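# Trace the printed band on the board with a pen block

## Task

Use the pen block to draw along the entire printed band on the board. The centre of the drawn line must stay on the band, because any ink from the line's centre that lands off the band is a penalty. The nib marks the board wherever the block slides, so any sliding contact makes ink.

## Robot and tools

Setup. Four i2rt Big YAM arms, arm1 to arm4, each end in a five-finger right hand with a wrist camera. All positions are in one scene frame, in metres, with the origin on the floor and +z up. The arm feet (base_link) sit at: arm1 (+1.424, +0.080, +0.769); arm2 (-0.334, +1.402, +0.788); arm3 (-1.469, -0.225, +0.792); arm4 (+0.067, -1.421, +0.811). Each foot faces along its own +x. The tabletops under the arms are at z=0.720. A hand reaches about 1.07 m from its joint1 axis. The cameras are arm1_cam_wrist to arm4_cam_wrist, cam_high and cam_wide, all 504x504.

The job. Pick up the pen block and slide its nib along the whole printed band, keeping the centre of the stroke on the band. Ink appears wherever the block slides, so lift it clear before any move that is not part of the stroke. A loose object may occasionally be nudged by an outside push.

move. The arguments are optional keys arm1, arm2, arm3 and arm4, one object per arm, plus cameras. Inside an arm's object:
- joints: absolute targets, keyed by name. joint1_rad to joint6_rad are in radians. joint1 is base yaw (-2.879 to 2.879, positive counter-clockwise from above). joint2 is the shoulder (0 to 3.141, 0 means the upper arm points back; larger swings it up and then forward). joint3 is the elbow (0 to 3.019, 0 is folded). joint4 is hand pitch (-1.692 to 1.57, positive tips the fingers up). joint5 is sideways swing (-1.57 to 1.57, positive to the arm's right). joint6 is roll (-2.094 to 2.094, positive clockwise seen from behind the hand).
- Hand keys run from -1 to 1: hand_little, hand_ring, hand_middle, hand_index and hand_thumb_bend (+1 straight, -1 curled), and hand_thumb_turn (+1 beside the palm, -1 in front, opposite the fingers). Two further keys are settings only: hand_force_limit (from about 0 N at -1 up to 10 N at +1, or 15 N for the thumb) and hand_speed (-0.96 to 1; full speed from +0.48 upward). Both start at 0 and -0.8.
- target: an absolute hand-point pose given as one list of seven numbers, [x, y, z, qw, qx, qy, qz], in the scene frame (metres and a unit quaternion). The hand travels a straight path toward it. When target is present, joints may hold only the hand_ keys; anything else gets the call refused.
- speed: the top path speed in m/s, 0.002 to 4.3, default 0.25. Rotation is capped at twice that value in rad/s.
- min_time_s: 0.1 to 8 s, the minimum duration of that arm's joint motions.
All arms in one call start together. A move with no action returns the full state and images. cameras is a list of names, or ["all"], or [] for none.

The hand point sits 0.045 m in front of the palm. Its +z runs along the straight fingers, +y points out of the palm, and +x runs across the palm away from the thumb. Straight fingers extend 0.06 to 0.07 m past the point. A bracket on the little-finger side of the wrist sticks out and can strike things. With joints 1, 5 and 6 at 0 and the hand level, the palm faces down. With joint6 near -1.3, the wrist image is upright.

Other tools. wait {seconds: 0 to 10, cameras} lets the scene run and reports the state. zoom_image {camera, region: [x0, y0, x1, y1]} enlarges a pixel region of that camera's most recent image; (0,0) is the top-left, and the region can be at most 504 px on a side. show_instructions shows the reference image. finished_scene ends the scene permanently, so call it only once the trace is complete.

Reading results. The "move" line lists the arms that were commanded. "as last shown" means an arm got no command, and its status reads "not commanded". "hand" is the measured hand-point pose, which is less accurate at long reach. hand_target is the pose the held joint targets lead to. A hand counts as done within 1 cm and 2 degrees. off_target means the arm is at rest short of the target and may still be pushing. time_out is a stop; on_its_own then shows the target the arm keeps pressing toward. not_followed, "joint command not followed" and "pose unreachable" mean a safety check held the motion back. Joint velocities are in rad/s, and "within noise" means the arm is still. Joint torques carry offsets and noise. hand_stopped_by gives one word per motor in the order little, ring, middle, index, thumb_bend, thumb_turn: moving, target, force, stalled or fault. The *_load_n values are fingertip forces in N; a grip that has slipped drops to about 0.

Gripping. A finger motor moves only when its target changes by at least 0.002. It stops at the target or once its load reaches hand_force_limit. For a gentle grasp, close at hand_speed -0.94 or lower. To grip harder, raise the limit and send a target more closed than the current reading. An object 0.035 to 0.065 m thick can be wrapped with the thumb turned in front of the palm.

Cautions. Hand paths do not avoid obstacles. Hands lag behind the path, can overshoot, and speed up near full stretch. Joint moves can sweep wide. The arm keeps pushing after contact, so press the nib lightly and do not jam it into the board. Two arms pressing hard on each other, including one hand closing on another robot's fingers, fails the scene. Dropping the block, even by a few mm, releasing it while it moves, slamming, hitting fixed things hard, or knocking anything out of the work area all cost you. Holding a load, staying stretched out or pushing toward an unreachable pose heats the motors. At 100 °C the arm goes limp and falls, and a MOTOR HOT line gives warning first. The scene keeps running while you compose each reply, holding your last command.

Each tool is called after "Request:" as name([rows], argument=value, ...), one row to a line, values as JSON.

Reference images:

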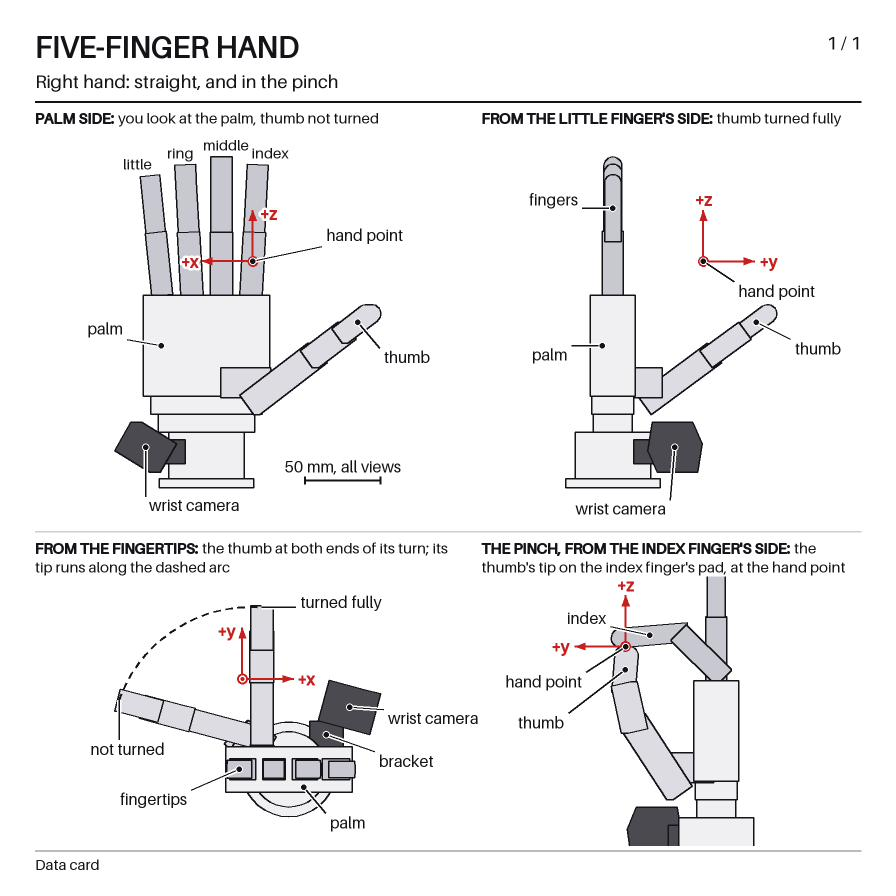

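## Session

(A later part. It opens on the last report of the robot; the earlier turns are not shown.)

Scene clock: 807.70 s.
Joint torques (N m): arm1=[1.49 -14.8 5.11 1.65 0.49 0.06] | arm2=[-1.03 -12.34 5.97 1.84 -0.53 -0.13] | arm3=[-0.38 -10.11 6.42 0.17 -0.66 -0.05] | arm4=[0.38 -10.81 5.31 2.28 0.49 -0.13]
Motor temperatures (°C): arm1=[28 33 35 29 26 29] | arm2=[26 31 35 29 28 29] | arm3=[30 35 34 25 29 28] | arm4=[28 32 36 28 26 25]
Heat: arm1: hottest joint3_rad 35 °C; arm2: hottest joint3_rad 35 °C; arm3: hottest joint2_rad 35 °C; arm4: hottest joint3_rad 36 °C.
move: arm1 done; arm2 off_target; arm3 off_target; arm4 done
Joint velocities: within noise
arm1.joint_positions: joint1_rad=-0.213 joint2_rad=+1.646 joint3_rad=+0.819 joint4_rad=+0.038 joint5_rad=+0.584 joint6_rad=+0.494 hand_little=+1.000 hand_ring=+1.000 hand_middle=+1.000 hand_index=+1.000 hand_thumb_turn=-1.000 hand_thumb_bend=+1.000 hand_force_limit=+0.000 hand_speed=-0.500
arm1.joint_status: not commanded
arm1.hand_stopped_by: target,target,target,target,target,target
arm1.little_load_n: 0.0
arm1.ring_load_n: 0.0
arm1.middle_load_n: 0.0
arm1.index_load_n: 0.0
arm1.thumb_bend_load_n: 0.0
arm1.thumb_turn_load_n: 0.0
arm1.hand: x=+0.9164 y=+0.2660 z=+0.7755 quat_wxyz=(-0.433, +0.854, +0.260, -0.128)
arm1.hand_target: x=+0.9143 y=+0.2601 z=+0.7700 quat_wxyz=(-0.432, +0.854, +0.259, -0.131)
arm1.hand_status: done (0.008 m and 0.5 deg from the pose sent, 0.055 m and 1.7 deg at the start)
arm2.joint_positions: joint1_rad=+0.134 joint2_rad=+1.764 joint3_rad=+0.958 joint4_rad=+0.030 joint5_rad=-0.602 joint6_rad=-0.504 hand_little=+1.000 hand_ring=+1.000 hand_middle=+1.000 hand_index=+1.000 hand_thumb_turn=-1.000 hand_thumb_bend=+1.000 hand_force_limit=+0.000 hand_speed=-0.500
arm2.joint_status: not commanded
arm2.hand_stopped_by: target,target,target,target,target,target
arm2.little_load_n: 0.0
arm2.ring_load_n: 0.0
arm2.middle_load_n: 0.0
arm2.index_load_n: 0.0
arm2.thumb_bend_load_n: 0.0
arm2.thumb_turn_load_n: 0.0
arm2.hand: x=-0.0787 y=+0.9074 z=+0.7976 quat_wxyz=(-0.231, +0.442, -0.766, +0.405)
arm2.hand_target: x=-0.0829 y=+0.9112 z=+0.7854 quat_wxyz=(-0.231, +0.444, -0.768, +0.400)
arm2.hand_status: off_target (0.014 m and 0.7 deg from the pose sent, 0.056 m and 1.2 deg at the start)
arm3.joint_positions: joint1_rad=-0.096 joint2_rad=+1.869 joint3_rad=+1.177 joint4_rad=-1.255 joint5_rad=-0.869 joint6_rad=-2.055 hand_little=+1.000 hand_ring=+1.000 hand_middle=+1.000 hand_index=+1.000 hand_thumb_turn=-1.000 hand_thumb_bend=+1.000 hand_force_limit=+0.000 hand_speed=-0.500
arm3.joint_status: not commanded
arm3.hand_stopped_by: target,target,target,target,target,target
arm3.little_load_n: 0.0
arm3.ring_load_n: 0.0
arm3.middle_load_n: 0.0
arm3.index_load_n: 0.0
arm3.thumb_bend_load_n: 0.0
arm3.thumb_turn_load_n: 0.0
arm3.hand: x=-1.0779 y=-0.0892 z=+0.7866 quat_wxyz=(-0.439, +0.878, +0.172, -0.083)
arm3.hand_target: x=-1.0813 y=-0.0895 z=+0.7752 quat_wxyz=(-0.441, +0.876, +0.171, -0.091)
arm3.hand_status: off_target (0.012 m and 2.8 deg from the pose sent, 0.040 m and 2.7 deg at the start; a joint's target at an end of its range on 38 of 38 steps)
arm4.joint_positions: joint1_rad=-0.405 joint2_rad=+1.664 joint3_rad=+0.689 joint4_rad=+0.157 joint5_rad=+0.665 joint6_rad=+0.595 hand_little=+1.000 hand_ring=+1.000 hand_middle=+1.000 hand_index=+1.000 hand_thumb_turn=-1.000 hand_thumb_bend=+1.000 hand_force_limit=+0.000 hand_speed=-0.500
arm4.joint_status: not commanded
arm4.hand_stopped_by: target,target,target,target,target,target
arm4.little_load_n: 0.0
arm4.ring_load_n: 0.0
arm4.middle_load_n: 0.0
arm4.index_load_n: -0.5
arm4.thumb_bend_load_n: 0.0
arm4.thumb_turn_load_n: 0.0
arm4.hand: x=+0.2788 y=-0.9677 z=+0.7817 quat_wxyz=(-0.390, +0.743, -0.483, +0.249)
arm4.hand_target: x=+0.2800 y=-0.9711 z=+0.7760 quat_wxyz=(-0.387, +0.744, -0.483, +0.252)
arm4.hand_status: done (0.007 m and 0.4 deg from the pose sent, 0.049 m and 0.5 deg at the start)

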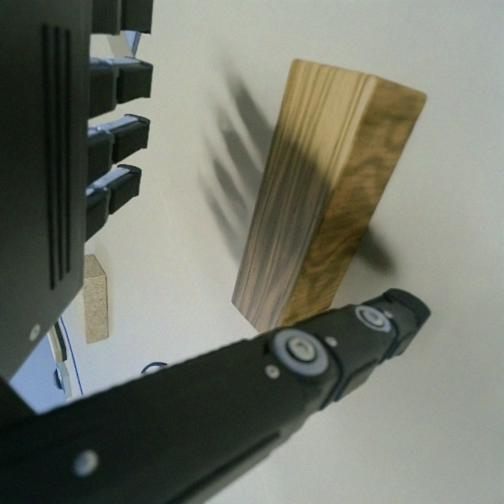

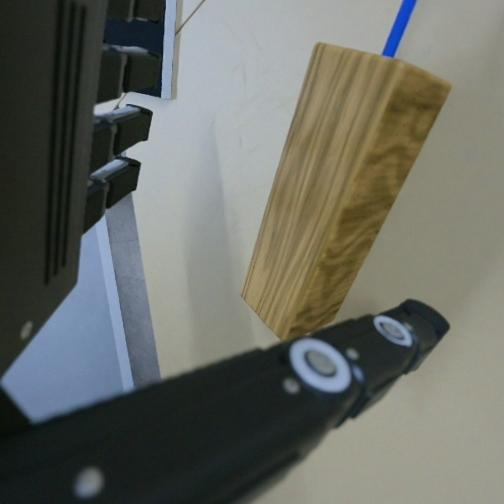

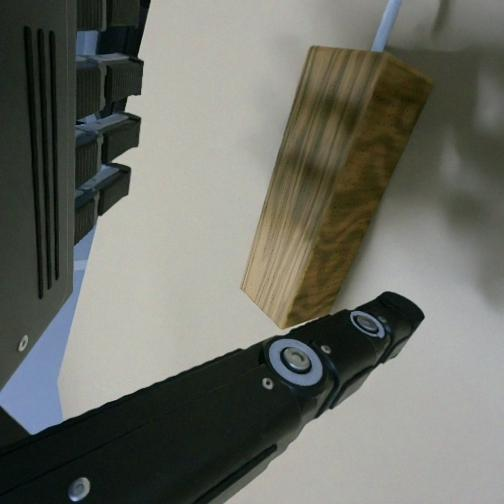

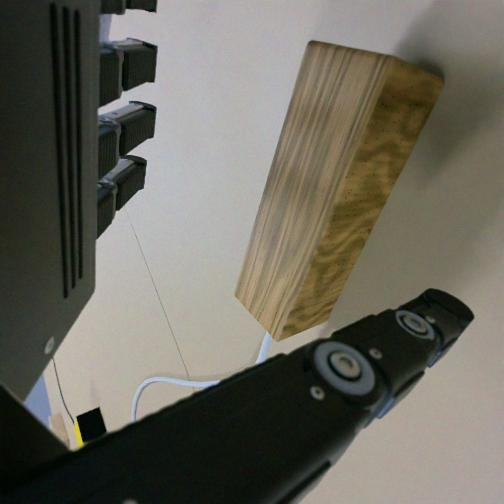

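Request:
move(arm1={"target": [0.914, 0.260, 0.7435, 0.4323, -0.8531, -0.2592, 0.1314], "speed": 0.06}, arm2={"target": [-0.083, 0.911, 0.755, 0.2309, -0.4435, 0.7682, -0.3999], "speed": 0.06}, arm3={"target": [-1.081, -0.090, 0.743, 0.4516, -0.8676, -0.1845, 0.0960], "speed": 0.06}, arm4={"target": [0.280, -0.971, 0.746, 0.3872, -0.7439, 0.4831, -0.2515], "speed": 0.06}, cameras=["arm1_cam_wrist", "arm2_cam_wrist", "arm3_cam_wrist", "arm4_cam_wrist"])

Scene clock: 854.23 s.
Joint torques (N m): arm1=[1.38 -15.15 4.63 1.66 0.49 0.06] | arm2=[-1.03 -12.81 5.49 1.85 -0.53 -0.14] | arm3=[-0.5 -9.47 5.96 0.23 -0.65 -0.05] | arm4=[-0.03 -11.4 4.6 2.39 0.46 -0.12]
Motor temperatures (°C): arm1=[28 32 34 29 26 29] | arm2=[26 31 34 29 28 29] | arm3=[30 34 34 25 30 28] | arm4=[28 32 36 28 26 25]
Heat: arm1: hottest joint3_rad 34 °C; arm2: hottest joint3_rad 34 °C; arm3: hottest joint2_rad 34 °C; arm4: hottest joint3_rad 36 °C.
move: arm1 done; arm2 off_target; arm3 off_target; arm4 done
Joint velocities: within noise
arm1.joint_positions: joint1_rad=-0.213 joint2_rad=+1.709 joint3_rad=+0.804 joint4_rad=+0.117 joint5_rad=+0.584 joint6_rad=+0.494 hand_little=+1.000 hand_ring=+1.000 hand_middle=+1.000 hand_index=+1.000 hand_thumb_turn=-1.000 hand_thumb_bend=+1.000 hand_force_limit=+0.000 hand_speed=-0.500
arm1.joint_status: not commanded
arm1.hand_stopped_by: target,target,target,target,target,target
arm1.little_load_n: 0.0
arm1.ring_load_n: 0.0
arm1.middle_load_n: 0.0
arm1.index_load_n: 0.0
arm1.thumb_bend_load_n: 0.0
arm1.thumb_turn_load_n: 0.0
arm1.hand: x=+0.9156 y=+0.2661 z=+0.7494 quat_wxyz=(-0.433, +0.854, +0.260, -0.128)
arm1.hand_target: x=+0.9142 y=+0.2601 z=+0.7435 quat_wxyz=(-0.432, +0.854, +0.259, -0.131)
arm1.hand_status: done (0.009 m and 0.4 deg from the pose sent, 0.033 m and 0.4 deg at the start)
arm2.joint_positions: joint1_rad=+0.134 joint2_rad=+1.832 joint3_rad=+0.943 joint4_rad=+0.110 joint5_rad=-0.602 joint6_rad=-0.505 hand_little=+1.000 hand_ring=+1.000 hand_middle=+1.000 hand_index=+1.000 hand_thumb_turn=-1.000 hand_thumb_bend=+1.000 hand_force_limit=+0.000 hand_speed=-0.500
arm2.joint_status: not commanded
arm2.hand_stopped_by: target,target,target,target,target,target
arm2.little_load_n: 0.0
arm2.ring_load_n: 0.0
arm2.middle_load_n: 0.0
arm2.index_load_n: 0.0
arm2.thumb_bend_load_n: 0.0
arm2.thumb_turn_load_n: 0.0
arm2.hand: x=-0.0785 y=+0.9074 z=+0.7659 quat_wxyz=(-0.231, +0.443, -0.766, +0.404)
arm2.hand_target: x=-0.0829 y=+0.9112 z=+0.7552 quat_wxyz=(-0.231, +0.444, -0.768, +0.400)
arm2.hand_status: off_target (0.012 m and 0.5 deg from the pose sent, 0.043 m and 0.6 deg at the start)
arm3.joint_positions: joint1_rad=-0.096 joint2_rad=+1.928 joint3_rad=+1.162 joint4_rad=-1.181 joint5_rad=-0.869 joint6_rad=-2.055 hand_little=+1.000 hand_ring=+1.000 hand_middle=+1.000 hand_index=+1.000 hand_thumb_turn=-1.000 hand_thumb_bend=+1.000 hand_force_limit=+0.000 hand_speed=-0.500
arm3.joint_status: not commanded
arm3.hand_stopped_by: target,target,target,target,target,target
arm3.little_load_n: 0.0
arm3.ring_load_n: 0.0
arm3.middle_load_n: 0.0
arm3.index_load_n: 0.0
arm3.thumb_bend_load_n: 0.0
arm3.thumb_turn_load_n: 0.0
arm3.hand: x=-1.0773 y=-0.0891 z=+0.7541 quat_wxyz=(-0.439, +0.878, +0.172, -0.083)
arm3.hand_target: x=-1.0812 y=-0.0895 z=+0.7433 quat_wxyz=(-0.441, +0.876, +0.171, -0.091)
arm3.hand_status: off_target (0.012 m and 2.7 deg from the pose sent, 0.044 m and 2.8 deg at the start; a joint's target at an end of its range on 35 of 35 steps)
arm4.joint_positions: joint1_rad=-0.405 joint2_rad=+1.753 joint3_rad=+0.680 joint4_rad=+0.255 joint5_rad=+0.666 joint6_rad=+0.595 hand_little=+1.000 hand_ring=+1.000 hand_middle=+1.000 hand_index=+1.000 hand_thumb_turn=-1.000 hand_thumb_bend=+1.000 hand_force_limit=+0.000 hand_speed=-0.500
arm4.joint_status: not commanded
arm4.hand_stopped_by: target,target,target,target,target,target
arm4.little_load_n: 0.0
arm4.ring_load_n: 0.0
arm4.middle_load_n: -0.5
arm4.index_load_n: 0.0
arm4.thumb_bend_load_n: 0.0
arm4.thumb_turn_load_n: 0.0
arm4.hand: x=+0.2793 y=-0.9672 z=+0.7515 quat_wxyz=(-0.390, +0.743, -0.483, +0.249)
arm4.hand_target: x=+0.2801 y=-0.9710 z=+0.7462 quat_wxyz=(-0.387, +0.744, -0.483, +0.252)
arm4.hand_status: done (0.007 m and 0.4 deg from the pose sent, 0.036 m and 0.4 deg at the start)

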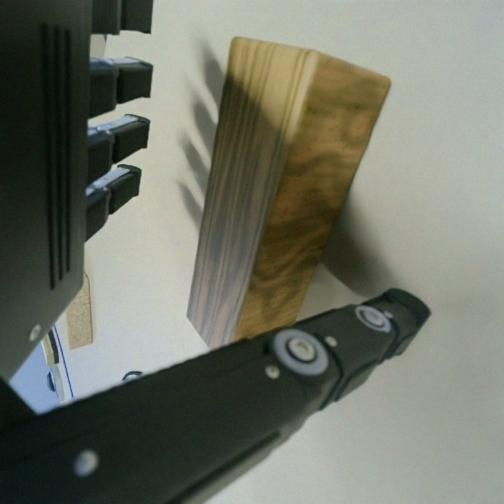

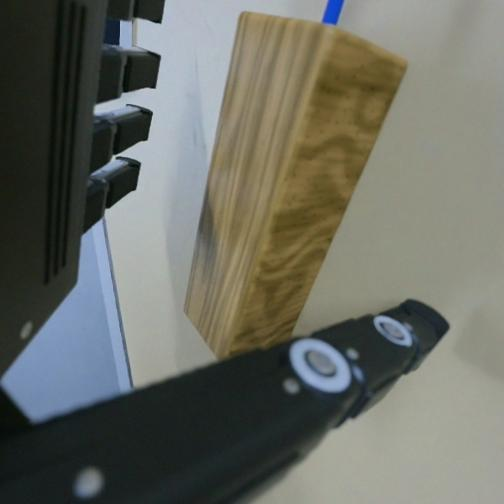

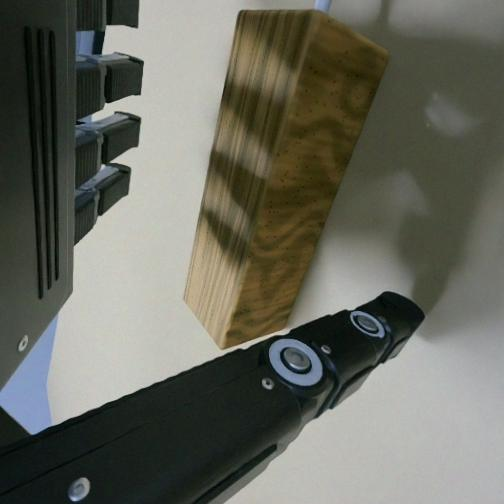

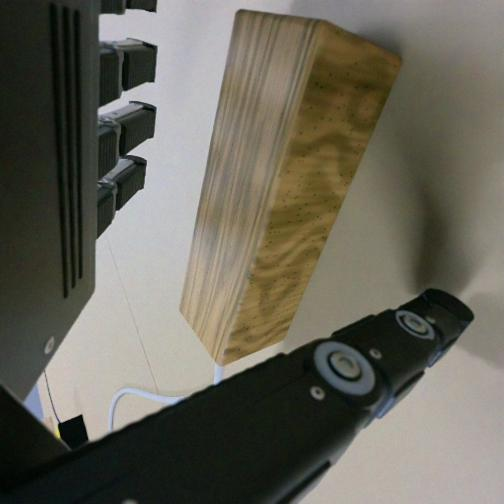

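Request:
move(arm1={"joints": {"hand_index": 0.42, "hand_middle": 0.42, "hand_thumb_bend": 0.42}}, arm2={"joints": {"hand_index": 0.42, "hand_middle": 0.42, "hand_thumb_bend": 0.42}}, arm3={"joints": {"hand_index": 0.42, "hand_middle": 0.42, "hand_thumb_bend": 0.42}}, arm4={"joints": {"hand_index": 0.42, "hand_middle": 0.42, "hand_thumb_bend": 0.42}}, cameras=["arm1_cam_wrist", "arm2_cam_wrist", "arm3_cam_wrist", "arm4_cam_wrist"])

Scene clock: 895.37 s.
Joint torques (N m): arm1=[1.32 -15.15 4.63 1.66 0.48 0.06] | arm2=[-1.03 -12.69 5.46 1.85 -0.53 -0.13] | arm3=[-0.62 -9.47 5.96 0.1 -0.59 -0.06] | arm4=[0.56 -11.75 4.55 2.39 0.48 -0.12]
Motor temperatures (°C): arm1=[28 32 33 29 26 29] | arm2=[26 31 34 28 28 28] | arm3=[30 34 34 25 30 28] | arm4=[28 32 35 28 26 25]
Heat: arm1: hottest joint3_rad 33 °C; arm2: hottest joint3_rad 34 °C; arm3: hottest joint2_rad 34 °C; arm4: hottest joint3_rad 35 °C.
move: arm1 done; arm2 done; arm3 done; arm4 done
Joint velocities: within noise
arm1.joint_positions: joint1_rad=-0.213 joint2_rad=+1.709 joint3_rad=+0.804 joint4_rad=+0.117 joint5_rad=+0.584 joint6_rad=+0.494 hand_little=+1.000 hand_ring=+1.000 hand_middle=+0.420 hand_index=+0.420 hand_thumb_turn=-1.000 hand_thumb_bend=+0.420 hand_force_limit=+0.000 hand_speed=-0.500
arm1.joint_status: all done
arm1.hand_stopped_by: target,target,target,target,target,target
arm1.little_load_n: 0.0
arm1.ring_load_n: 0.0
arm1.middle_load_n: 0.0
arm1.index_load_n: 0.0
arm1.thumb_bend_load_n: 0.5
arm1.thumb_turn_load_n: 0.0
arm1.hand: x=+0.9155 y=+0.2659 z=+0.7494 quat_wxyz=(-0.433, +0.853, +0.260, -0.128)
arm1.hand_target: x=+0.9142 y=+0.2600 z=+0.7435 quat_wxyz=(-0.432, +0.854, +0.259, -0.131)
arm1.hand_status: not commanded
arm2.joint_positions: joint1_rad=+0.134 joint2_rad=+1.832 joint3_rad=+0.943 joint4_rad=+0.110 joint5_rad=-0.602 joint6_rad=-0.505 hand_little=+1.000 hand_ring=+1.000 hand_middle=+0.420 hand_index=+0.420 hand_thumb_turn=-1.000 hand_thumb_bend=+0.420 hand_force_limit=+0.000 hand_speed=-0.500
arm2.joint_status: all done
arm2.hand_stopped_by: target,target,target,target,target,target
arm2.little_load_n: 0.0
arm2.ring_load_n: 0.0
arm2.middle_load_n: 0.0
arm2.index_load_n: -0.5
arm2.thumb_bend_load_n: 0.0
arm2.thumb_turn_load_n: 0.0
arm2.hand: x=-0.0785 y=+0.9074 z=+0.7660 quat_wxyz=(-0.232, +0.443, -0.766, +0.404)
arm2.hand_target: x=-0.0829 y=+0.9113 z=+0.7552 quat_wxyz=(-0.231, +0.444, -0.768, +0.400)
arm2.hand_status: not commanded
arm3.joint_positions: joint1_rad=-0.096 joint2_rad=+1.928 joint3_rad=+1.162 joint4_rad=-1.181 joint5_rad=-0.869 joint6_rad=-2.055 hand_little=+1.000 hand_ring=+1.000 hand_middle=+0.420 hand_index=+0.420 hand_thumb_turn=-1.000 hand_thumb_bend=+0.420 hand_force_limit=+0.000 hand_speed=-0.500
arm3.joint_status: all done
arm3.hand_stopped_by: target,target,target,target,target,target
arm3.little_load_n: 0.0
arm3.ring_load_n: 0.0
arm3.middle_load_n: 0.0
arm3.index_load_n: 0.0
arm3.thumb_bend_load_n: 0.0
arm3.thumb_turn_load_n: 0.0
arm3.hand: x=-1.0773 y=-0.0891 z=+0.7541 quat_wxyz=(-0.439, +0.878, +0.172, -0.083)
arm3.hand_target: x=-1.0812 y=-0.0895 z=+0.7433 quat_wxyz=(-0.441, +0.876, +0.171, -0.091)
arm3.hand_status: not commanded
arm4.joint_positions: joint1_rad=-0.405 joint2_rad=+1.753 joint3_rad=+0.680 joint4_rad=+0.255 joint5_rad=+0.666 joint6_rad=+0.595 hand_little=+1.000 hand_ring=+1.000 hand_middle=+0.420 hand_index=+0.420 hand_thumb_turn=-1.000 hand_thumb_bend=+0.420 hand_force_limit=+0.000 hand_speed=-0.500
arm4.joint_status: all done
arm4.hand_stopped_by: target,target,target,target,target,target
arm4.little_load_n: 0.0
arm4.ring_load_n: -0.5
arm4.middle_load_n: 0.0
arm4.index_load_n: 0.0
arm4.thumb_bend_load_n: 0.0
arm4.thumb_turn_load_n: 0.0
arm4.hand: x=+0.2793 y=-0.9672 z=+0.7515 quat_wxyz=(-0.390, +0.743, -0.483, +0.249)
arm4.hand_target: x=+0.2800 y=-0.9710 z=+0.7462 quat_wxyz=(-0.387, +0.744, -0.483, +0.252)
arm4.hand_status: not commanded

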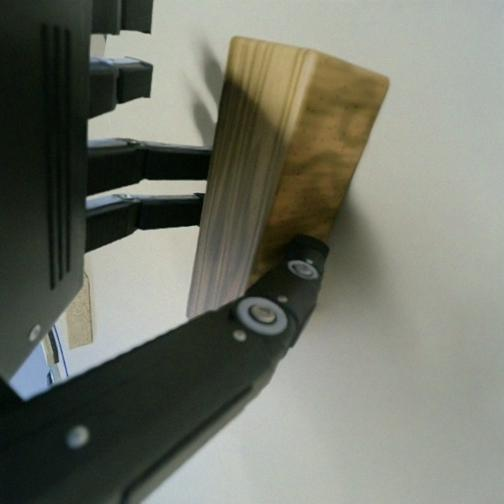

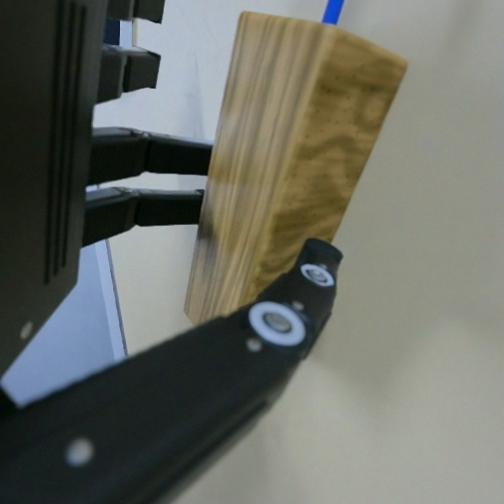

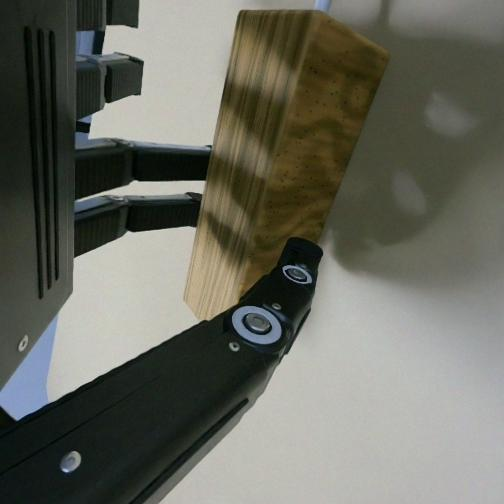

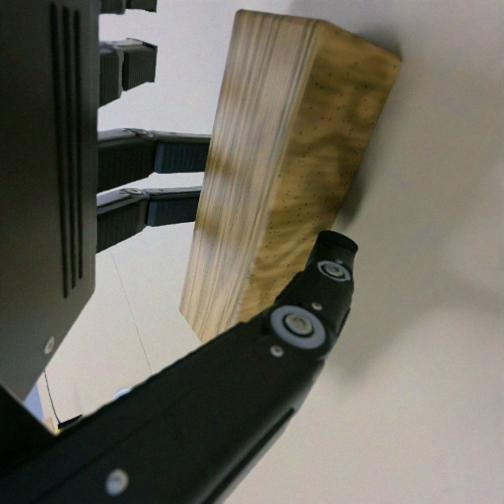

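Request:
move(arm1={"joints": {"hand_index": -0.3, "hand_middle": -0.3, "hand_thumb_bend": -0.3, "hand_speed": -0.93, "hand_force_limit": 0.0}}, arm2={"joints": {"hand_index": -0.3, "hand_middle": -0.3, "hand_thumb_bend": -0.3, "hand_speed": -0.93, "hand_force_limit": 0.0}}, arm3={"joints": {"hand_index": -0.3, "hand_middle": -0.3, "hand_thumb_bend": -0.3, "hand_speed": -0.93, "hand_force_limit": 0.0}}, arm4={"joints": {"hand_index": -0.3, "hand_middle": -0.3, "hand_thumb_bend": -0.3, "hand_speed": -0.93, "hand_force_limit": 0.0}}, cameras=["arm1_cam_wrist", "arm2_cam_wrist", "arm3_cam_wrist", "arm4_cam_wrist"])

Scene clock: 905.47 s.
Joint torques (N m): arm1=[1.26 -15.09 4.62 1.65 0.47 0.06] | arm2=[-1.03 -12.75 5.46 1.81 -0.5 -0.13] | arm3=[-0.38 -9.7 5.98 0.32 -0.6 -0.04] | arm4=[0.5 -11.22 4.64 2.24 0.46 -0.12]
Motor temperatures (°C): arm1=[28 32 33 29 26 29] | arm2=[26 31 33 28 28 28] | arm3=[30 34 34 25 30 28] | arm4=[28 32 34 28 26 25]
Heat: arm1: hottest joint3_rad 33 °C; arm2: hottest joint3_rad 33 °C; arm3: hottest joint2_rad 34 °C; arm4: hottest joint3_rad 34 °C.
move: arm1 off_target; arm2 off_target; arm3 off_target; arm4 off_target
Joint velocities: within noise
arm1.joint_positions: joint1_rad=-0.212 joint2_rad=+1.709 joint3_rad=+0.804 joint4_rad=+0.117 joint5_rad=+0.584 joint6_rad=+0.494 hand_little=+1.000 hand_ring=+1.000 hand_middle=+0.180 hand_index=+0.166 hand_thumb_turn=-1.000 hand_thumb_bend=+0.290 hand_force_limit=+0.000 hand_speed=-0.930
arm1.joint_status: hand_middle off_target (ended at +0.180, target -0.300); hand_index off_target (ended at +0.166, target -0.300); hand_thumb_bend off_target (ended at +0.290, target -0.300); the others done
arm1.hand_stopped_by: target,target,force,force,force,target
arm1.little_load_n: 0.0
arm1.ring_load_n: 0.0
arm1.middle_load_n: 6.0
arm1.index_load_n: 5.5
arm1.thumb_bend_load_n: 7.0
arm1.thumb_turn_load_n: 0.0
arm1.hand: x=+0.9154 y=+0.2656 z=+0.7494 quat_wxyz=(-0.433, +0.853, +0.260, -0.128)
arm1.hand_target: x=+0.9142 y=+0.2599 z=+0.7435 quat_wxyz=(-0.432, +0.854, +0.259, -0.131)
arm1.hand_status: not commanded
arm2.joint_positions: joint1_rad=+0.134 joint2_rad=+1.832 joint3_rad=+0.943 joint4_rad=+0.111 joint5_rad=-0.603 joint6_rad=-0.506 hand_little=+1.000 hand_ring=+1.000 hand_middle=+0.160 hand_index=+0.147 hand_thumb_turn=-1.000 hand_thumb_bend=+0.254 hand_force_limit=+0.000 hand_speed=-0.930
arm2.joint_status: hand_middle off_target (ended at +0.160, target -0.300); hand_index off_target (ended at +0.147, target -0.300); hand_thumb_bend off_target (ended at +0.254, target -0.300); the others done
arm2.hand_stopped_by: target,target,force,force,force,target
arm2.little_load_n: 0.0
arm2.ring_load_n: 0.0
arm2.middle_load_n: 6.0
arm2.index_load_n: 7.0
arm2.thumb_bend_load_n: 7.5
arm2.thumb_turn_load_n: 0.0
arm2.hand: x=-0.0783 y=+0.9073 z=+0.7661 quat_wxyz=(-0.232, +0.443, -0.766, +0.404)
arm2.hand_target: x=-0.0829 y=+0.9113 z=+0.7552 quat_wxyz=(-0.231, +0.444, -0.768, +0.400)
arm2.hand_status: not commanded
arm3.joint_positions: joint1_rad=-0.096 joint2_rad=+1.928 joint3_rad=+1.162 joint4_rad=-1.181 joint5_rad=-0.870 joint6_rad=-2.056 hand_little=+1.000 hand_ring=+1.000 hand_middle=+0.160 hand_index=+0.134 hand_thumb_turn=-1.000 hand_thumb_bend=+0.261 hand_force_limit=+0.000 hand_speed=-0.930
arm3.joint_status: hand_middle off_target (ended at +0.160, target -0.300); hand_index off_target (ended at +0.134, target -0.300); hand_thumb_bend off_target (ended at +0.261, target -0.300); the others done
arm3.hand_stopped_by: target,target,force,force,force,target
arm3.little_load_n: 0.0
arm3.ring_load_n: 0.0
arm3.middle_load_n: 5.5
arm3.index_load_n: 6.0
arm3.thumb_bend_load_n: 7.5
arm3.thumb_turn_load_n: 1.0
arm3.hand: x=-1.0773 y=-0.0891 z=+0.7541 quat_wxyz=(-0.439, +0.878, +0.172, -0.083)
arm3.hand_target: x=-1.0812 y=-0.0895 z=+0.7433 quat_wxyz=(-0.441, +0.876, +0.171, -0.091)
arm3.hand_status: not commanded
arm4.joint_positions: joint1_rad=-0.405 joint2_rad=+1.753 joint3_rad=+0.680 joint4_rad=+0.257 joint5_rad=+0.667 joint6_rad=+0.595 hand_little=+1.000 hand_ring=+1.000 hand_middle=+0.186 hand_index=+0.167 hand_thumb_turn=-1.000 hand_thumb_bend=+0.288 hand_force_limit=+0.000 hand_speed=-0.930
arm4.joint_status: hand_middle off_target (ended at +0.186, target -0.300); hand_index off_target (ended at +0.167, target -0.300); hand_thumb_bend off_target (ended at +0.288, target -0.300); the others done
arm4.hand_stopped_by: target,target,force,force,force,target
arm4.little_load_n: 0.0
arm4.ring_load_n: 0.0
arm4.middle_load_n: 5.5
arm4.index_load_n: 7.0
arm4.thumb_bend_load_n: 7.5
arm4.thumb_turn_load_n: 0.0
arm4.hand: x=+0.2796 y=-0.9668 z=+0.7519 quat_wxyz=(-0.391, +0.742, -0.484, +0.249)
arm4.hand_target: x=+0.2801 y=-0.9710 z=+0.7462 quat_wxyz=(-0.387, +0.744, -0.483, +0.252)
arm4.hand_status: not commanded

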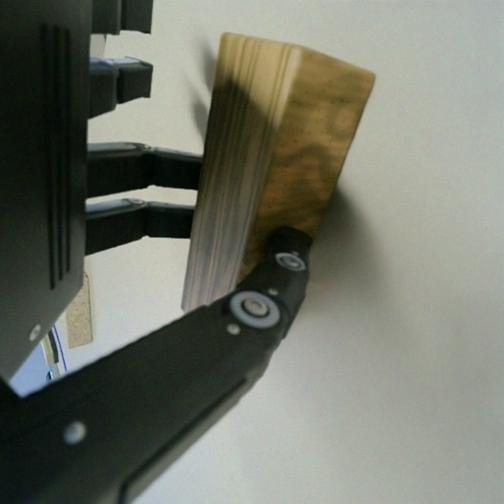

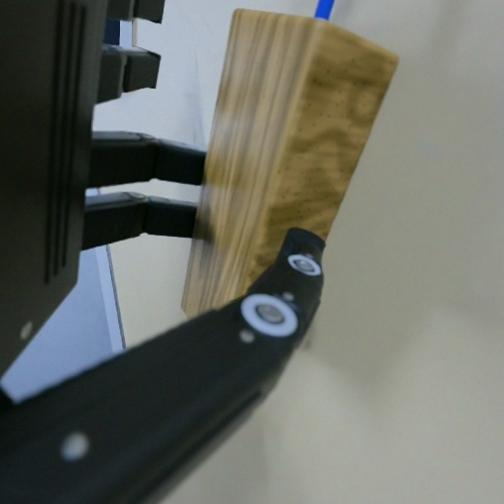

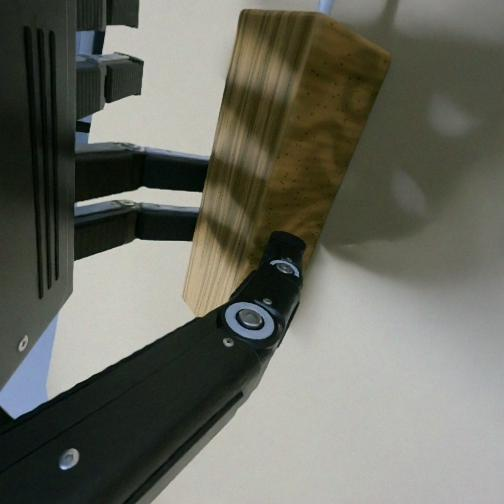

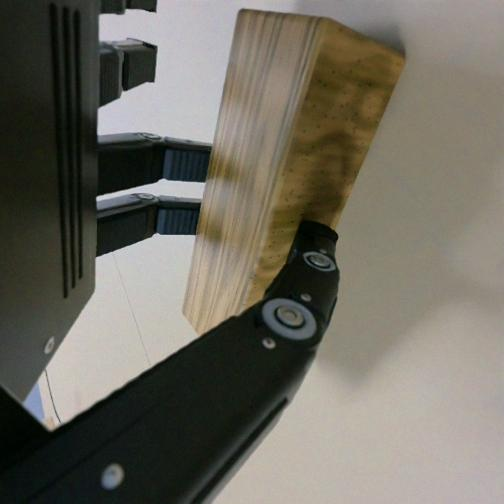

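Request:
move(arm1={"target": [0.914, 0.260, 0.775, 0.4323, -0.8531, -0.2592, 0.1314], "speed": 0.05}, arm2={"target": [-0.083, 0.911, 0.788, 0.2309, -0.4435, 0.7682, -0.3999], "speed": 0.05}, arm3={"target": [-1.081, -0.090, 0.773, 0.4516, -0.8676, -0.1845, 0.0960], "speed": 0.05}, arm4={"target": [0.280, -0.971, 0.777, 0.3872, -0.7439, 0.4831, -0.2515], "speed": 0.05}, cameras=["all"])

Scene clock: 941.43 s.
Joint torques (N m): arm1=[1.32 -17.08 6.22 0.65 0.49 0.06] | arm2=[-0.97 -14.21 7.28 1.06 -0.48 -0.12] | arm3=[-0.73 -12.63 7.16 -0.39 -0.54 -0.1] | arm4=[-0.03 -12.45 5.89 1.68 0.44 -0.06]
Motor temperatures (°C): arm1=[28 32 33 29 26 29] | arm2=[26 31 33 28 28 28] | arm3=[30 34 34 25 30 28] | arm4=[28 32 34 28 26 25]
Heat: arm1: hottest joint3_rad 33 °C; arm2: hottest joint3_rad 33 °C; arm3: hottest joint2_rad 34 °C; arm4: hottest joint3_rad 34 °C.
move: arm1 off_target; arm2 done; arm3 off_target; arm4 done
Joint velocities: within noise
arm1.joint_positions: joint1_rad=-0.212 joint2_rad=+1.660 joint3_rad=+0.804 joint4_rad=+0.047 joint5_rad=+0.584 joint6_rad=+0.495 hand_little=+1.000 hand_ring=+1.000 hand_middle=+0.180 hand_index=+0.166 hand_thumb_turn=-1.000 hand_thumb_bend=+0.290 hand_force_limit=+0.000 hand_speed=-0.930
arm1.joint_status: not commanded
arm1.hand_stopped_by: target,target,force,force,force,target
arm1.little_load_n: 0.0
arm1.ring_load_n: 0.0
arm1.middle_load_n: 6.0
arm1.index_load_n: 5.5
arm1.thumb_bend_load_n: 7.5
arm1.thumb_turn_load_n: 0.0
arm1.hand: x=+0.9235 y=+0.2636 z=+0.7633 quat_wxyz=(-0.428, +0.856, +0.264, -0.120)
arm1.hand_target: x=+0.9142 y=+0.2599 z=+0.7750 quat_wxyz=(-0.432, +0.853, +0.259, -0.132)
arm1.hand_status: off_target (0.016 m and 1.5 deg from the pose sent, 0.026 m and 0.4 deg at the start)
arm2.joint_positions: joint1_rad=+0.134 joint2_rad=+1.782 joint3_rad=+0.943 joint4_rad=+0.044 joint5_rad=-0.603 joint6_rad=-0.507 hand_little=+1.000 hand_ring=+1.000 hand_middle=+0.160 hand_index=+0.147 hand_thumb_turn=-1.000 hand_thumb_bend=+0.254 hand_force_limit=+0.000 hand_speed=-0.930
arm2.joint_status: not commanded
arm2.hand_stopped_by: target,target,force,force,force,target
arm2.little_load_n: -0.5
arm2.ring_load_n: 0.0
arm2.middle_load_n: 6.0
arm2.index_load_n: 6.5
arm2.thumb_bend_load_n: 7.0
arm2.thumb_turn_load_n: 0.0
arm2.hand: x=-0.0804 y=+0.9140 z=+0.7843 quat_wxyz=(-0.233, +0.443, -0.769, +0.397)
arm2.hand_target: x=-0.0829 y=+0.9111 z=+0.7879 quat_wxyz=(-0.231, +0.444, -0.768, +0.400)
arm2.hand_status: done (0.005 m and 0.4 deg from the pose sent, 0.023 m and 0.6 deg at the start)
arm3.joint_positions: joint1_rad=-0.096 joint2_rad=+1.911 joint3_rad=+1.162 joint4_rad=-1.230 joint5_rad=-0.870 joint6_rad=-2.057 hand_little=+1.000 hand_ring=+1.000 hand_middle=+0.160 hand_index=+0.134 hand_thumb_turn=-1.000 hand_thumb_bend=+0.261 hand_force_limit=+0.000 hand_speed=-0.930
arm3.joint_status: not commanded
arm3.hand_stopped_by: target,target,force,force,force,target
arm3.little_load_n: 0.0
arm3.ring_load_n: 0.0
arm3.middle_load_n: 5.0
arm3.index_load_n: 5.5
arm3.thumb_bend_load_n: 7.5
arm3.thumb_turn_load_n: 1.0
arm3.hand: x=-1.0858 y=-0.0897 z=+0.7656 quat_wxyz=(-0.441, +0.877, +0.165, -0.097)
arm3.hand_target: x=-1.0811 y=-0.0895 z=+0.7729 quat_wxyz=(-0.441, +0.876, +0.171, -0.091)
arm3.hand_status: off_target (0.009 m and 2.7 deg from the pose sent, 0.019 m and 2.7 deg at the start; a joint's target at an end of its range on 37 of 37 steps)
arm4.joint_positions: joint1_rad=-0.405 joint2_rad=+1.680 joint3_rad=+0.680 joint4_rad=+0.174 joint5_rad=+0.667 joint6_rad=+0.595 hand_little=+1.000 hand_ring=+1.000 hand_middle=+0.186 hand_index=+0.167 hand_thumb_turn=-1.000 hand_thumb_bend=+0.288 hand_force_limit=+0.000 hand_speed=-0.930
arm4.joint_status: not commanded
arm4.hand_stopped_by: target,target,force,force,force,target
arm4.little_load_n: 0.0
arm4.ring_load_n: 0.0
arm4.middle_load_n: 6.0
arm4.index_load_n: 6.5
arm4.thumb_bend_load_n: 7.5
arm4.thumb_turn_load_n: 0.0
arm4.hand: x=+0.2782 y=-0.9713 z=+0.7738 quat_wxyz=(-0.387, +0.745, -0.483, +0.251)
arm4.hand_target: x=+0.2801 y=-0.9710 z=+0.7770 quat_wxyz=(-0.387, +0.744, -0.483, +0.252)
arm4.hand_status: done (0.004 m and 0.1 deg from the pose sent, 0.026 m and 0.5 deg at the start)
pictures: arm1_cam_wrist, arm2_cam_wrist, arm3_cam_wrist, arm4_cam_wrist, cam_high, cam_wide

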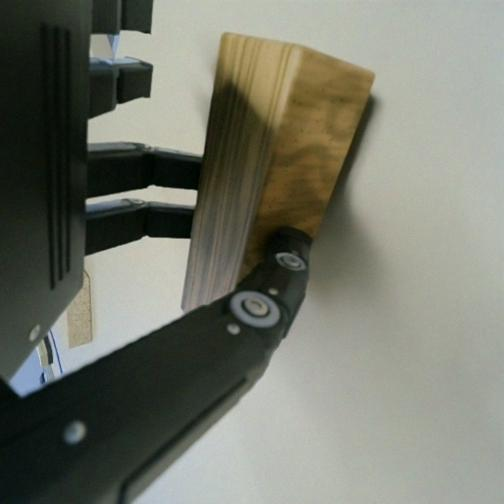

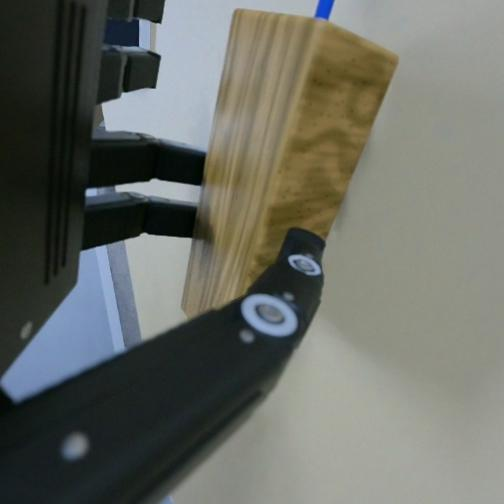

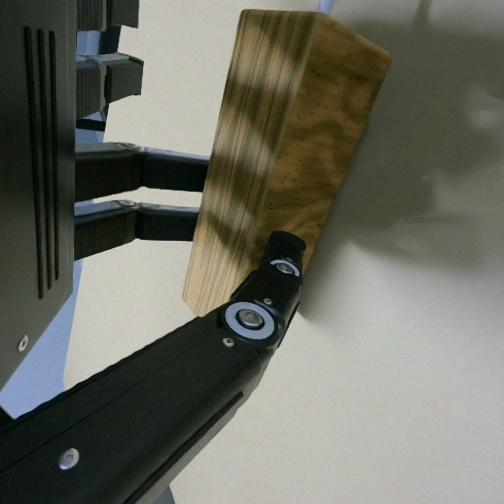

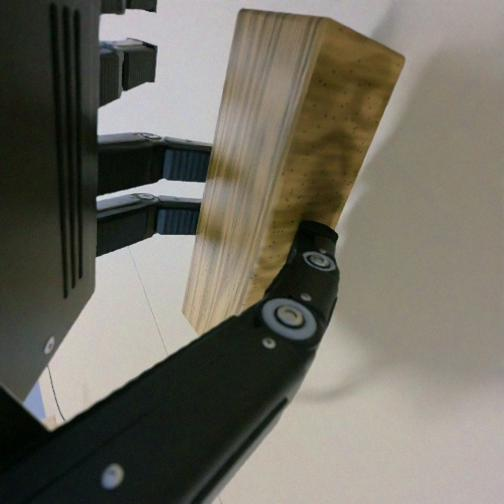

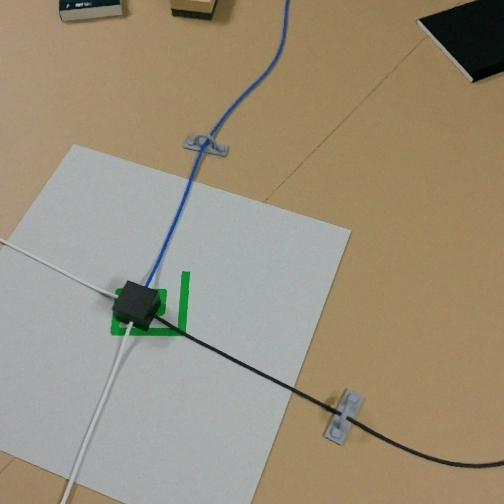

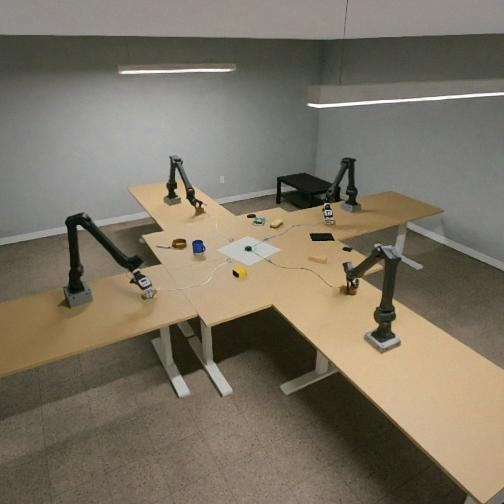

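Request:
zoom_image(camera="cam_wide", region=[240, 210, 370, 310])

Request:
zoom_image(camera="cam_wide", region=[120, 180, 260, 310])

Scaled by 3.877 from the camera's image (finer frame: 720x720).

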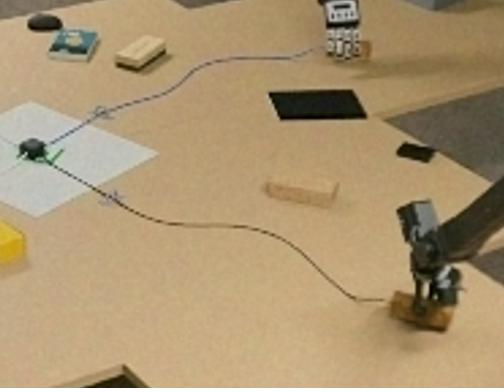

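Scaled by 3.600 from the camera's image (finer frame: 720x720).

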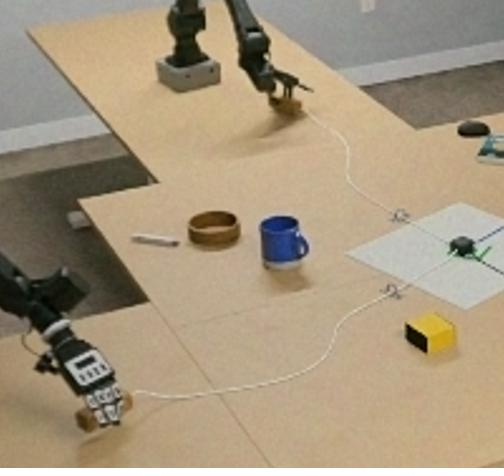

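Request:
move(arm1={"target": [0.9333, 0.2651, 0.775, 0.4323, -0.8531, -0.2592, 0.1314], "speed": 0.05}, arm2={"target": [-0.0819, 0.931, 0.785, 0.2309, -0.4435, 0.7682, -0.3999], "speed": 0.05}, arm3={"target": [-1.101, -0.0908, 0.773, 0.4516, -0.8676, -0.1845, 0.0960], "speed": 0.05}, arm4={"target": [0.2854, -0.9903, 0.777, 0.3872, -0.7439, 0.4831, -0.2515], "speed": 0.05}, cameras=["cam_high", "cam_wide"])

Request:
zoom_image(camera="cam_wide", region=[120, 180, 370, 310])

Scene clock: 982.27 s.
Joint torques (N m): arm1=[-0.32 -16.79 5.09 1.68 0.27 -0.13] | arm2=[0.03 -14.1 5.83 1.89 -0.38 -0.02] | arm3=[-0.26 -11.63 5.85 0.17 -0.58 -0.06] | arm4=[-0.26 -11.87 5.23 2.61 0.4 -0.22]
Motor temperatures (°C): arm1=[28 33 34 29 26 29] | arm2=[26 31 34 28 28 28] | arm3=[30 34 34 25 30 28] | arm4=[28 32 34 28 26 25]
Heat: arm1: hottest joint3_rad 34 °C; arm2: hottest joint3_rad 34 °C; arm3: hottest joint2_rad 34 °C; arm4: hottest joint3_rad 34 °C.
move: arm1 off_target; arm2 done; arm3 off_target; arm4 done
Joint velocities: within noise
arm1.joint_positions: joint1_rad=-0.212 joint2_rad=+1.627 joint3_rad=+0.769 joint4_rad=+0.047 joint5_rad=+0.575 joint6_rad=+0.495 hand_little=+1.000 hand_ring=+1.000 hand_middle=+0.180 hand_index=+0.166 hand_thumb_turn=-1.000 hand_thumb_bend=+0.290 hand_force_limit=+0.000 hand_speed=-0.930
arm1.joint_status: not commanded
arm1.hand_stopped_by: target,target,force,force,force,target
arm1.little_load_n: -0.5
arm1.ring_load_n: 0.0
arm1.middle_load_n: 6.0
arm1.index_load_n: 5.0
arm1.thumb_bend_load_n: 7.5
arm1.thumb_turn_load_n: 0.0
arm1.hand: x=+0.9359 y=+0.2588 z=+0.7651 quat_wxyz=(-0.425, +0.857, +0.267, -0.122)
arm1.hand_target: x=+0.9334 y=+0.2649 z=+0.7748 quat_wxyz=(-0.432, +0.854, +0.259, -0.131)
arm1.hand_status: off_target (0.012 m and 1.7 deg from the pose sent, 0.015 m and 1.5 deg at the start)
arm2.joint_positions: joint1_rad=+0.135 joint2_rad=+1.755 joint3_rad=+0.898 joint4_rad=+0.056 joint5_rad=-0.596 joint6_rad=-0.507 hand_little=+1.000 hand_ring=+1.000 hand_middle=+0.160 hand_index=+0.147 hand_thumb_turn=-1.000 hand_thumb_bend=+0.254 hand_force_limit=+0.000 hand_speed=-0.930
arm2.joint_status: not commanded
arm2.hand_stopped_by: target,target,force,force,force,target
arm2.little_load_n: 0.0
arm2.ring_load_n: 0.0
arm2.middle_load_n: 6.0
arm2.index_load_n: 6.5
arm2.thumb_bend_load_n: 7.5
arm2.thumb_turn_load_n: 0.0
arm2.hand: x=-0.0855 y=+0.9288 z=+0.7818 quat_wxyz=(-0.231, +0.442, -0.772, +0.394)
arm2.hand_target: x=-0.0820 y=+0.9309 z=+0.7850 quat_wxyz=(-0.231, +0.444, -0.768, +0.400)
arm2.hand_status: done (0.005 m and 0.8 deg from the pose sent, 0.017 m and 0.4 deg at the start)
arm3.joint_positions: joint1_rad=-0.096 joint2_rad=+1.874 joint3_rad=+1.112 joint4_rad=-1.224 joint5_rad=-0.870 joint6_rad=-2.057 hand_little=+1.000 hand_ring=+1.000 hand_middle=+0.160 hand_index=+0.134 hand_thumb_turn=-1.000 hand_thumb_bend=+0.261 hand_force_limit=+0.000 hand_speed=-0.930
arm3.joint_status: not commanded
arm3.hand_stopped_by: target,target,force,force,force,target
arm3.little_load_n: -0.5
arm3.ring_load_n: -0.5
arm3.middle_load_n: 5.0
arm3.index_load_n: 5.5
arm3.thumb_bend_load_n: 7.5
arm3.thumb_turn_load_n: 1.0
arm3.hand: x=-1.1032 y=-0.0911 z=+0.7692 quat_wxyz=(-0.441, +0.876, +0.164, -0.100)
arm3.hand_target: x=-1.1012 y=-0.0903 z=+0.7730 quat_wxyz=(-0.441, +0.876, +0.171, -0.091)
arm3.hand_status: off_target (0.004 m and 2.9 deg from the pose sent, 0.017 m and 2.7 deg at the start; a joint's target at an end of its range on 30 of 30 steps)
arm4.joint_positions: joint1_rad=-0.429 joint2_rad=+1.652 joint3_rad=+0.638 joint4_rad=+0.186 joint5_rad=+0.648 joint6_rad=+0.580 hand_little=+1.000 hand_ring=+1.000 hand_middle=+0.186 hand_index=+0.167 hand_thumb_turn=-1.000 hand_thumb_bend=+0.288 hand_force_limit=+0.000 hand_speed=-0.930
arm4.joint_status: not commanded
arm4.hand_stopped_by: target,target,force,force,force,target
arm4.little_load_n: 0.0
arm4.ring_load_n: 0.0
arm4.middle_load_n: 5.5
arm4.index_load_n: 6.5
arm4.thumb_bend_load_n: 7.0
arm4.thumb_turn_load_n: 0.0
arm4.hand: x=+0.2811 y=-0.9903 z=+0.7719 quat_wxyz=(-0.380, +0.747, -0.485, +0.250)
arm4.hand_target: x=+0.2855 y=-0.9904 z=+0.7769 quat_wxyz=(-0.387, +0.744, -0.483, +0.252)
arm4.hand_status: done (0.007 m and 0.9 deg from the pose sent, 0.021 m and 0.2 deg at the start)

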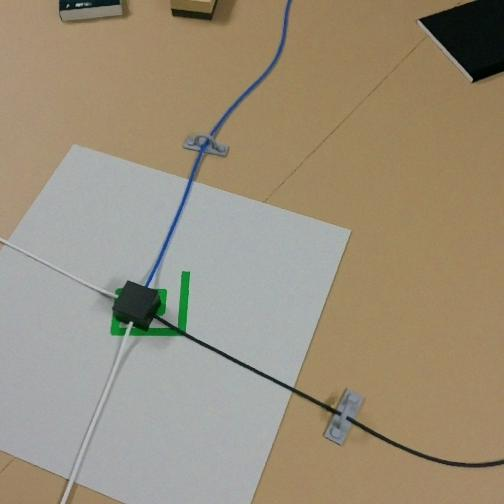

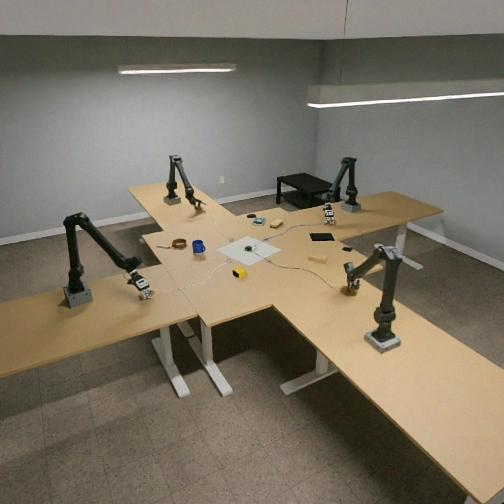

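Scaled by 2.016 from the camera's image (finer frame: 720x720).

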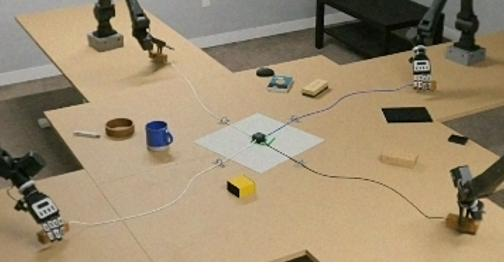

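Request:
move(arm1={"target": [0.9526, 0.2703, 0.775, 0.4323, -0.8531, -0.2592, 0.1314], "speed": 0.05}, arm2={"target": [-0.0807, 0.951, 0.785, 0.2309, -0.4435, 0.7682, -0.3999], "speed": 0.05}, arm3={"target": [-1.121, -0.0916, 0.773, 0.4516, -0.8676, -0.1845, 0.0960], "speed": 0.05}, arm4={"target": [0.2908, -1.0096, 0.777, 0.3872, -0.7439, 0.4831, -0.2515], "speed": 0.05}, cameras=["cam_high", "cam_wide"])

Request:
zoom_image(camera="cam_wide", region=[120, 180, 370, 310])

Scene clock: 994.87 s.
Joint torques (N m): arm1=[-0.32 -16.03 5.01 1.81 0.26 -0.14] | arm2=[-0.15 -13.27 5.68 1.94 -0.38 0.05] | arm3=[-0.32 -11.05 5.42 0.05 -0.61 -0.04] | arm4=[-0.15 -11.75 5.03 2.76 0.34 -0.21]
Motor temperatures (°C): arm1=[28 33 34 29 26 29] | arm2=[26 31 34 28 28 28] | arm3=[30 35 34 25 30 28] | arm4=[28 32 34 28 26 25]
Heat: arm1: hottest joint3_rad 34 °C; arm2: hottest joint3_rad 34 °C; arm3: hottest joint2_rad 35 °C; arm4: hottest joint3_rad 34 °C.
move: arm1 off_target; arm2 done; arm3 off_target; arm4 done
Joint velocities: within noise
arm1.joint_positions: joint1_rad=-0.237 joint2_rad=+1.589 joint3_rad=+0.719 joint4_rad=+0.068 joint5_rad=+0.557 joint6_rad=+0.478 hand_little=+1.000 hand_ring=+1.000 hand_middle=+0.180 hand_index=+0.166 hand_thumb_turn=-1.000 hand_thumb_bend=+0.290 hand_force_limit=+0.000 hand_speed=-0.930
arm1.joint_status: not commanded
arm1.hand_stopped_by: target,target,force,force,force,target
arm1.little_load_n: 0.0
arm1.ring_load_n: 0.0
arm1.middle_load_n: 6.0
arm1.index_load_n: 5.5
arm1.thumb_bend_load_n: 7.5
arm1.thumb_turn_load_n: 0.0
arm1.hand: x=+0.9550 y=+0.2638 z=+0.7656 quat_wxyz=(-0.424, +0.857, +0.265, -0.122)
arm1.hand_target: x=+0.9527 y=+0.2702 z=+0.7749 quat_wxyz=(-0.432, +0.853, +0.259, -0.131)
arm1.hand_status: off_target (0.012 m and 1.6 deg from the pose sent, 0.022 m and 1.6 deg at the start)
arm2.joint_positions: joint1_rad=+0.152 joint2_rad=+1.717 joint3_rad=+0.842 joint4_rad=+0.082 joint5_rad=-0.584 joint6_rad=-0.501 hand_little=+1.000 hand_ring=+1.000 hand_middle=+0.160 hand_index=+0.147 hand_thumb_turn=-1.000 hand_thumb_bend=+0.254 hand_force_limit=+0.000 hand_speed=-0.930
arm2.joint_status: not commanded
arm2.hand_stopped_by: target,target,force,force,force,target
arm2.little_load_n: 0.0
arm2.ring_load_n: 0.0
arm2.middle_load_n: 6.0
arm2.index_load_n: 6.5
arm2.thumb_bend_load_n: 7.5
arm2.thumb_turn_load_n: 0.0
arm2.hand: x=-0.0840 y=+0.9486 z=+0.7821 quat_wxyz=(-0.229, +0.445, -0.770, +0.395)
arm2.hand_target: x=-0.0807 y=+0.9511 z=+0.7850 quat_wxyz=(-0.231, +0.444, -0.768, +0.400)
arm2.hand_status: done (0.005 m and 0.6 deg from the pose sent, 0.023 m and 0.8 deg at the start)
arm3.joint_positions: joint1_rad=-0.096 joint2_rad=+1.832 joint3_rad=+1.054 joint4_rad=-1.196 joint5_rad=-0.870 joint6_rad=-2.058 hand_little=+1.000 hand_ring=+1.000 hand_middle=+0.160 hand_index=+0.134 hand_thumb_turn=-1.000 hand_thumb_bend=+0.261 hand_force_limit=+0.000 hand_speed=-0.930
arm3.joint_status: not commanded
arm3.hand_stopped_by: target,target,force,force,force,target
arm3.little_load_n: 0.0
arm3.ring_load_n: 0.0
arm3.middle_load_n: 4.5
arm3.index_load_n: 5.5
arm3.thumb_bend_load_n: 7.5
arm3.thumb_turn_load_n: 1.0
arm3.hand: x=-1.1190 y=-0.0924 z=+0.7708 quat_wxyz=(-0.441, +0.877, +0.167, -0.095)
arm3.hand_target: x=-1.1211 y=-0.0911 z=+0.7730 quat_wxyz=(-0.441, +0.876, +0.172, -0.092)
arm3.hand_status: off_target (0.003 m and 2.6 deg from the pose sent, 0.018 m and 2.9 deg at the start; a joint's target at an end of its range on 30 of 30 steps)
arm4.joint_positions: joint1_rad=-0.460 joint2_rad=+1.621 joint3_rad=+0.589 joint4_rad=+0.220 joint5_rad=+0.626 joint6_rad=+0.552 hand_little=+1.000 hand_ring=+1.000 hand_middle=+0.186 hand_index=+0.167 hand_thumb_turn=-1.000 hand_thumb_bend=+0.288 hand_force_limit=+0.000 hand_speed=-0.930
arm4.joint_status: not commanded
arm4.hand_stopped_by: target,target,force,force,force,target
arm4.little_load_n: 0.0
arm4.ring_load_n: 0.0
arm4.middle_load_n: 5.5
arm4.index_load_n: 6.5
arm4.thumb_bend_load_n: 7.5
arm4.thumb_turn_load_n: 0.0
arm4.hand: x=+0.2864 y=-1.0093 z=+0.7722 quat_wxyz=(-0.381, +0.747, -0.485, +0.250)
arm4.hand_target: x=+0.2907 y=-1.0097 z=+0.7769 quat_wxyz=(-0.387, +0.744, -0.483, +0.252)
arm4.hand_status: done (0.007 m and 0.9 deg from the pose sent, 0.022 m and 0.9 deg at the start)

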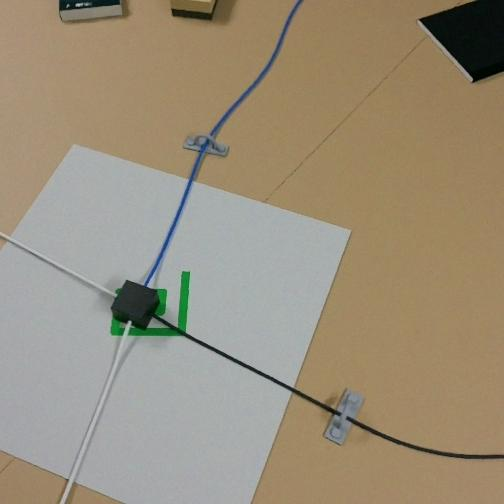

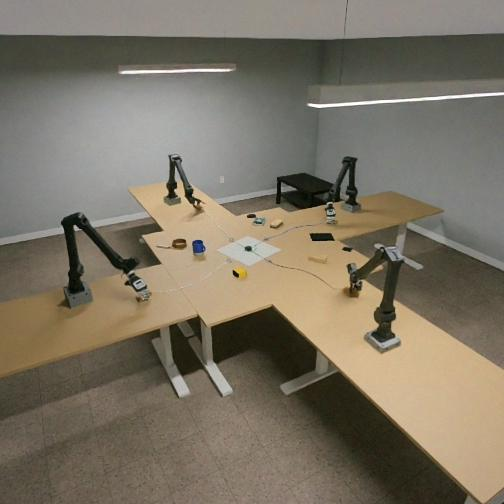

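Scaled by 2.016 from the camera's image (finer frame: 720x720).

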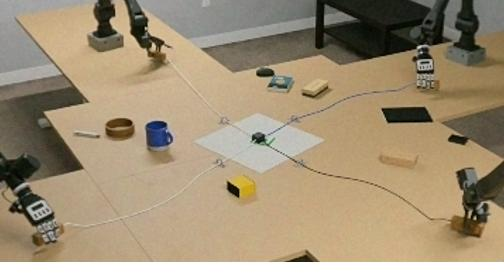

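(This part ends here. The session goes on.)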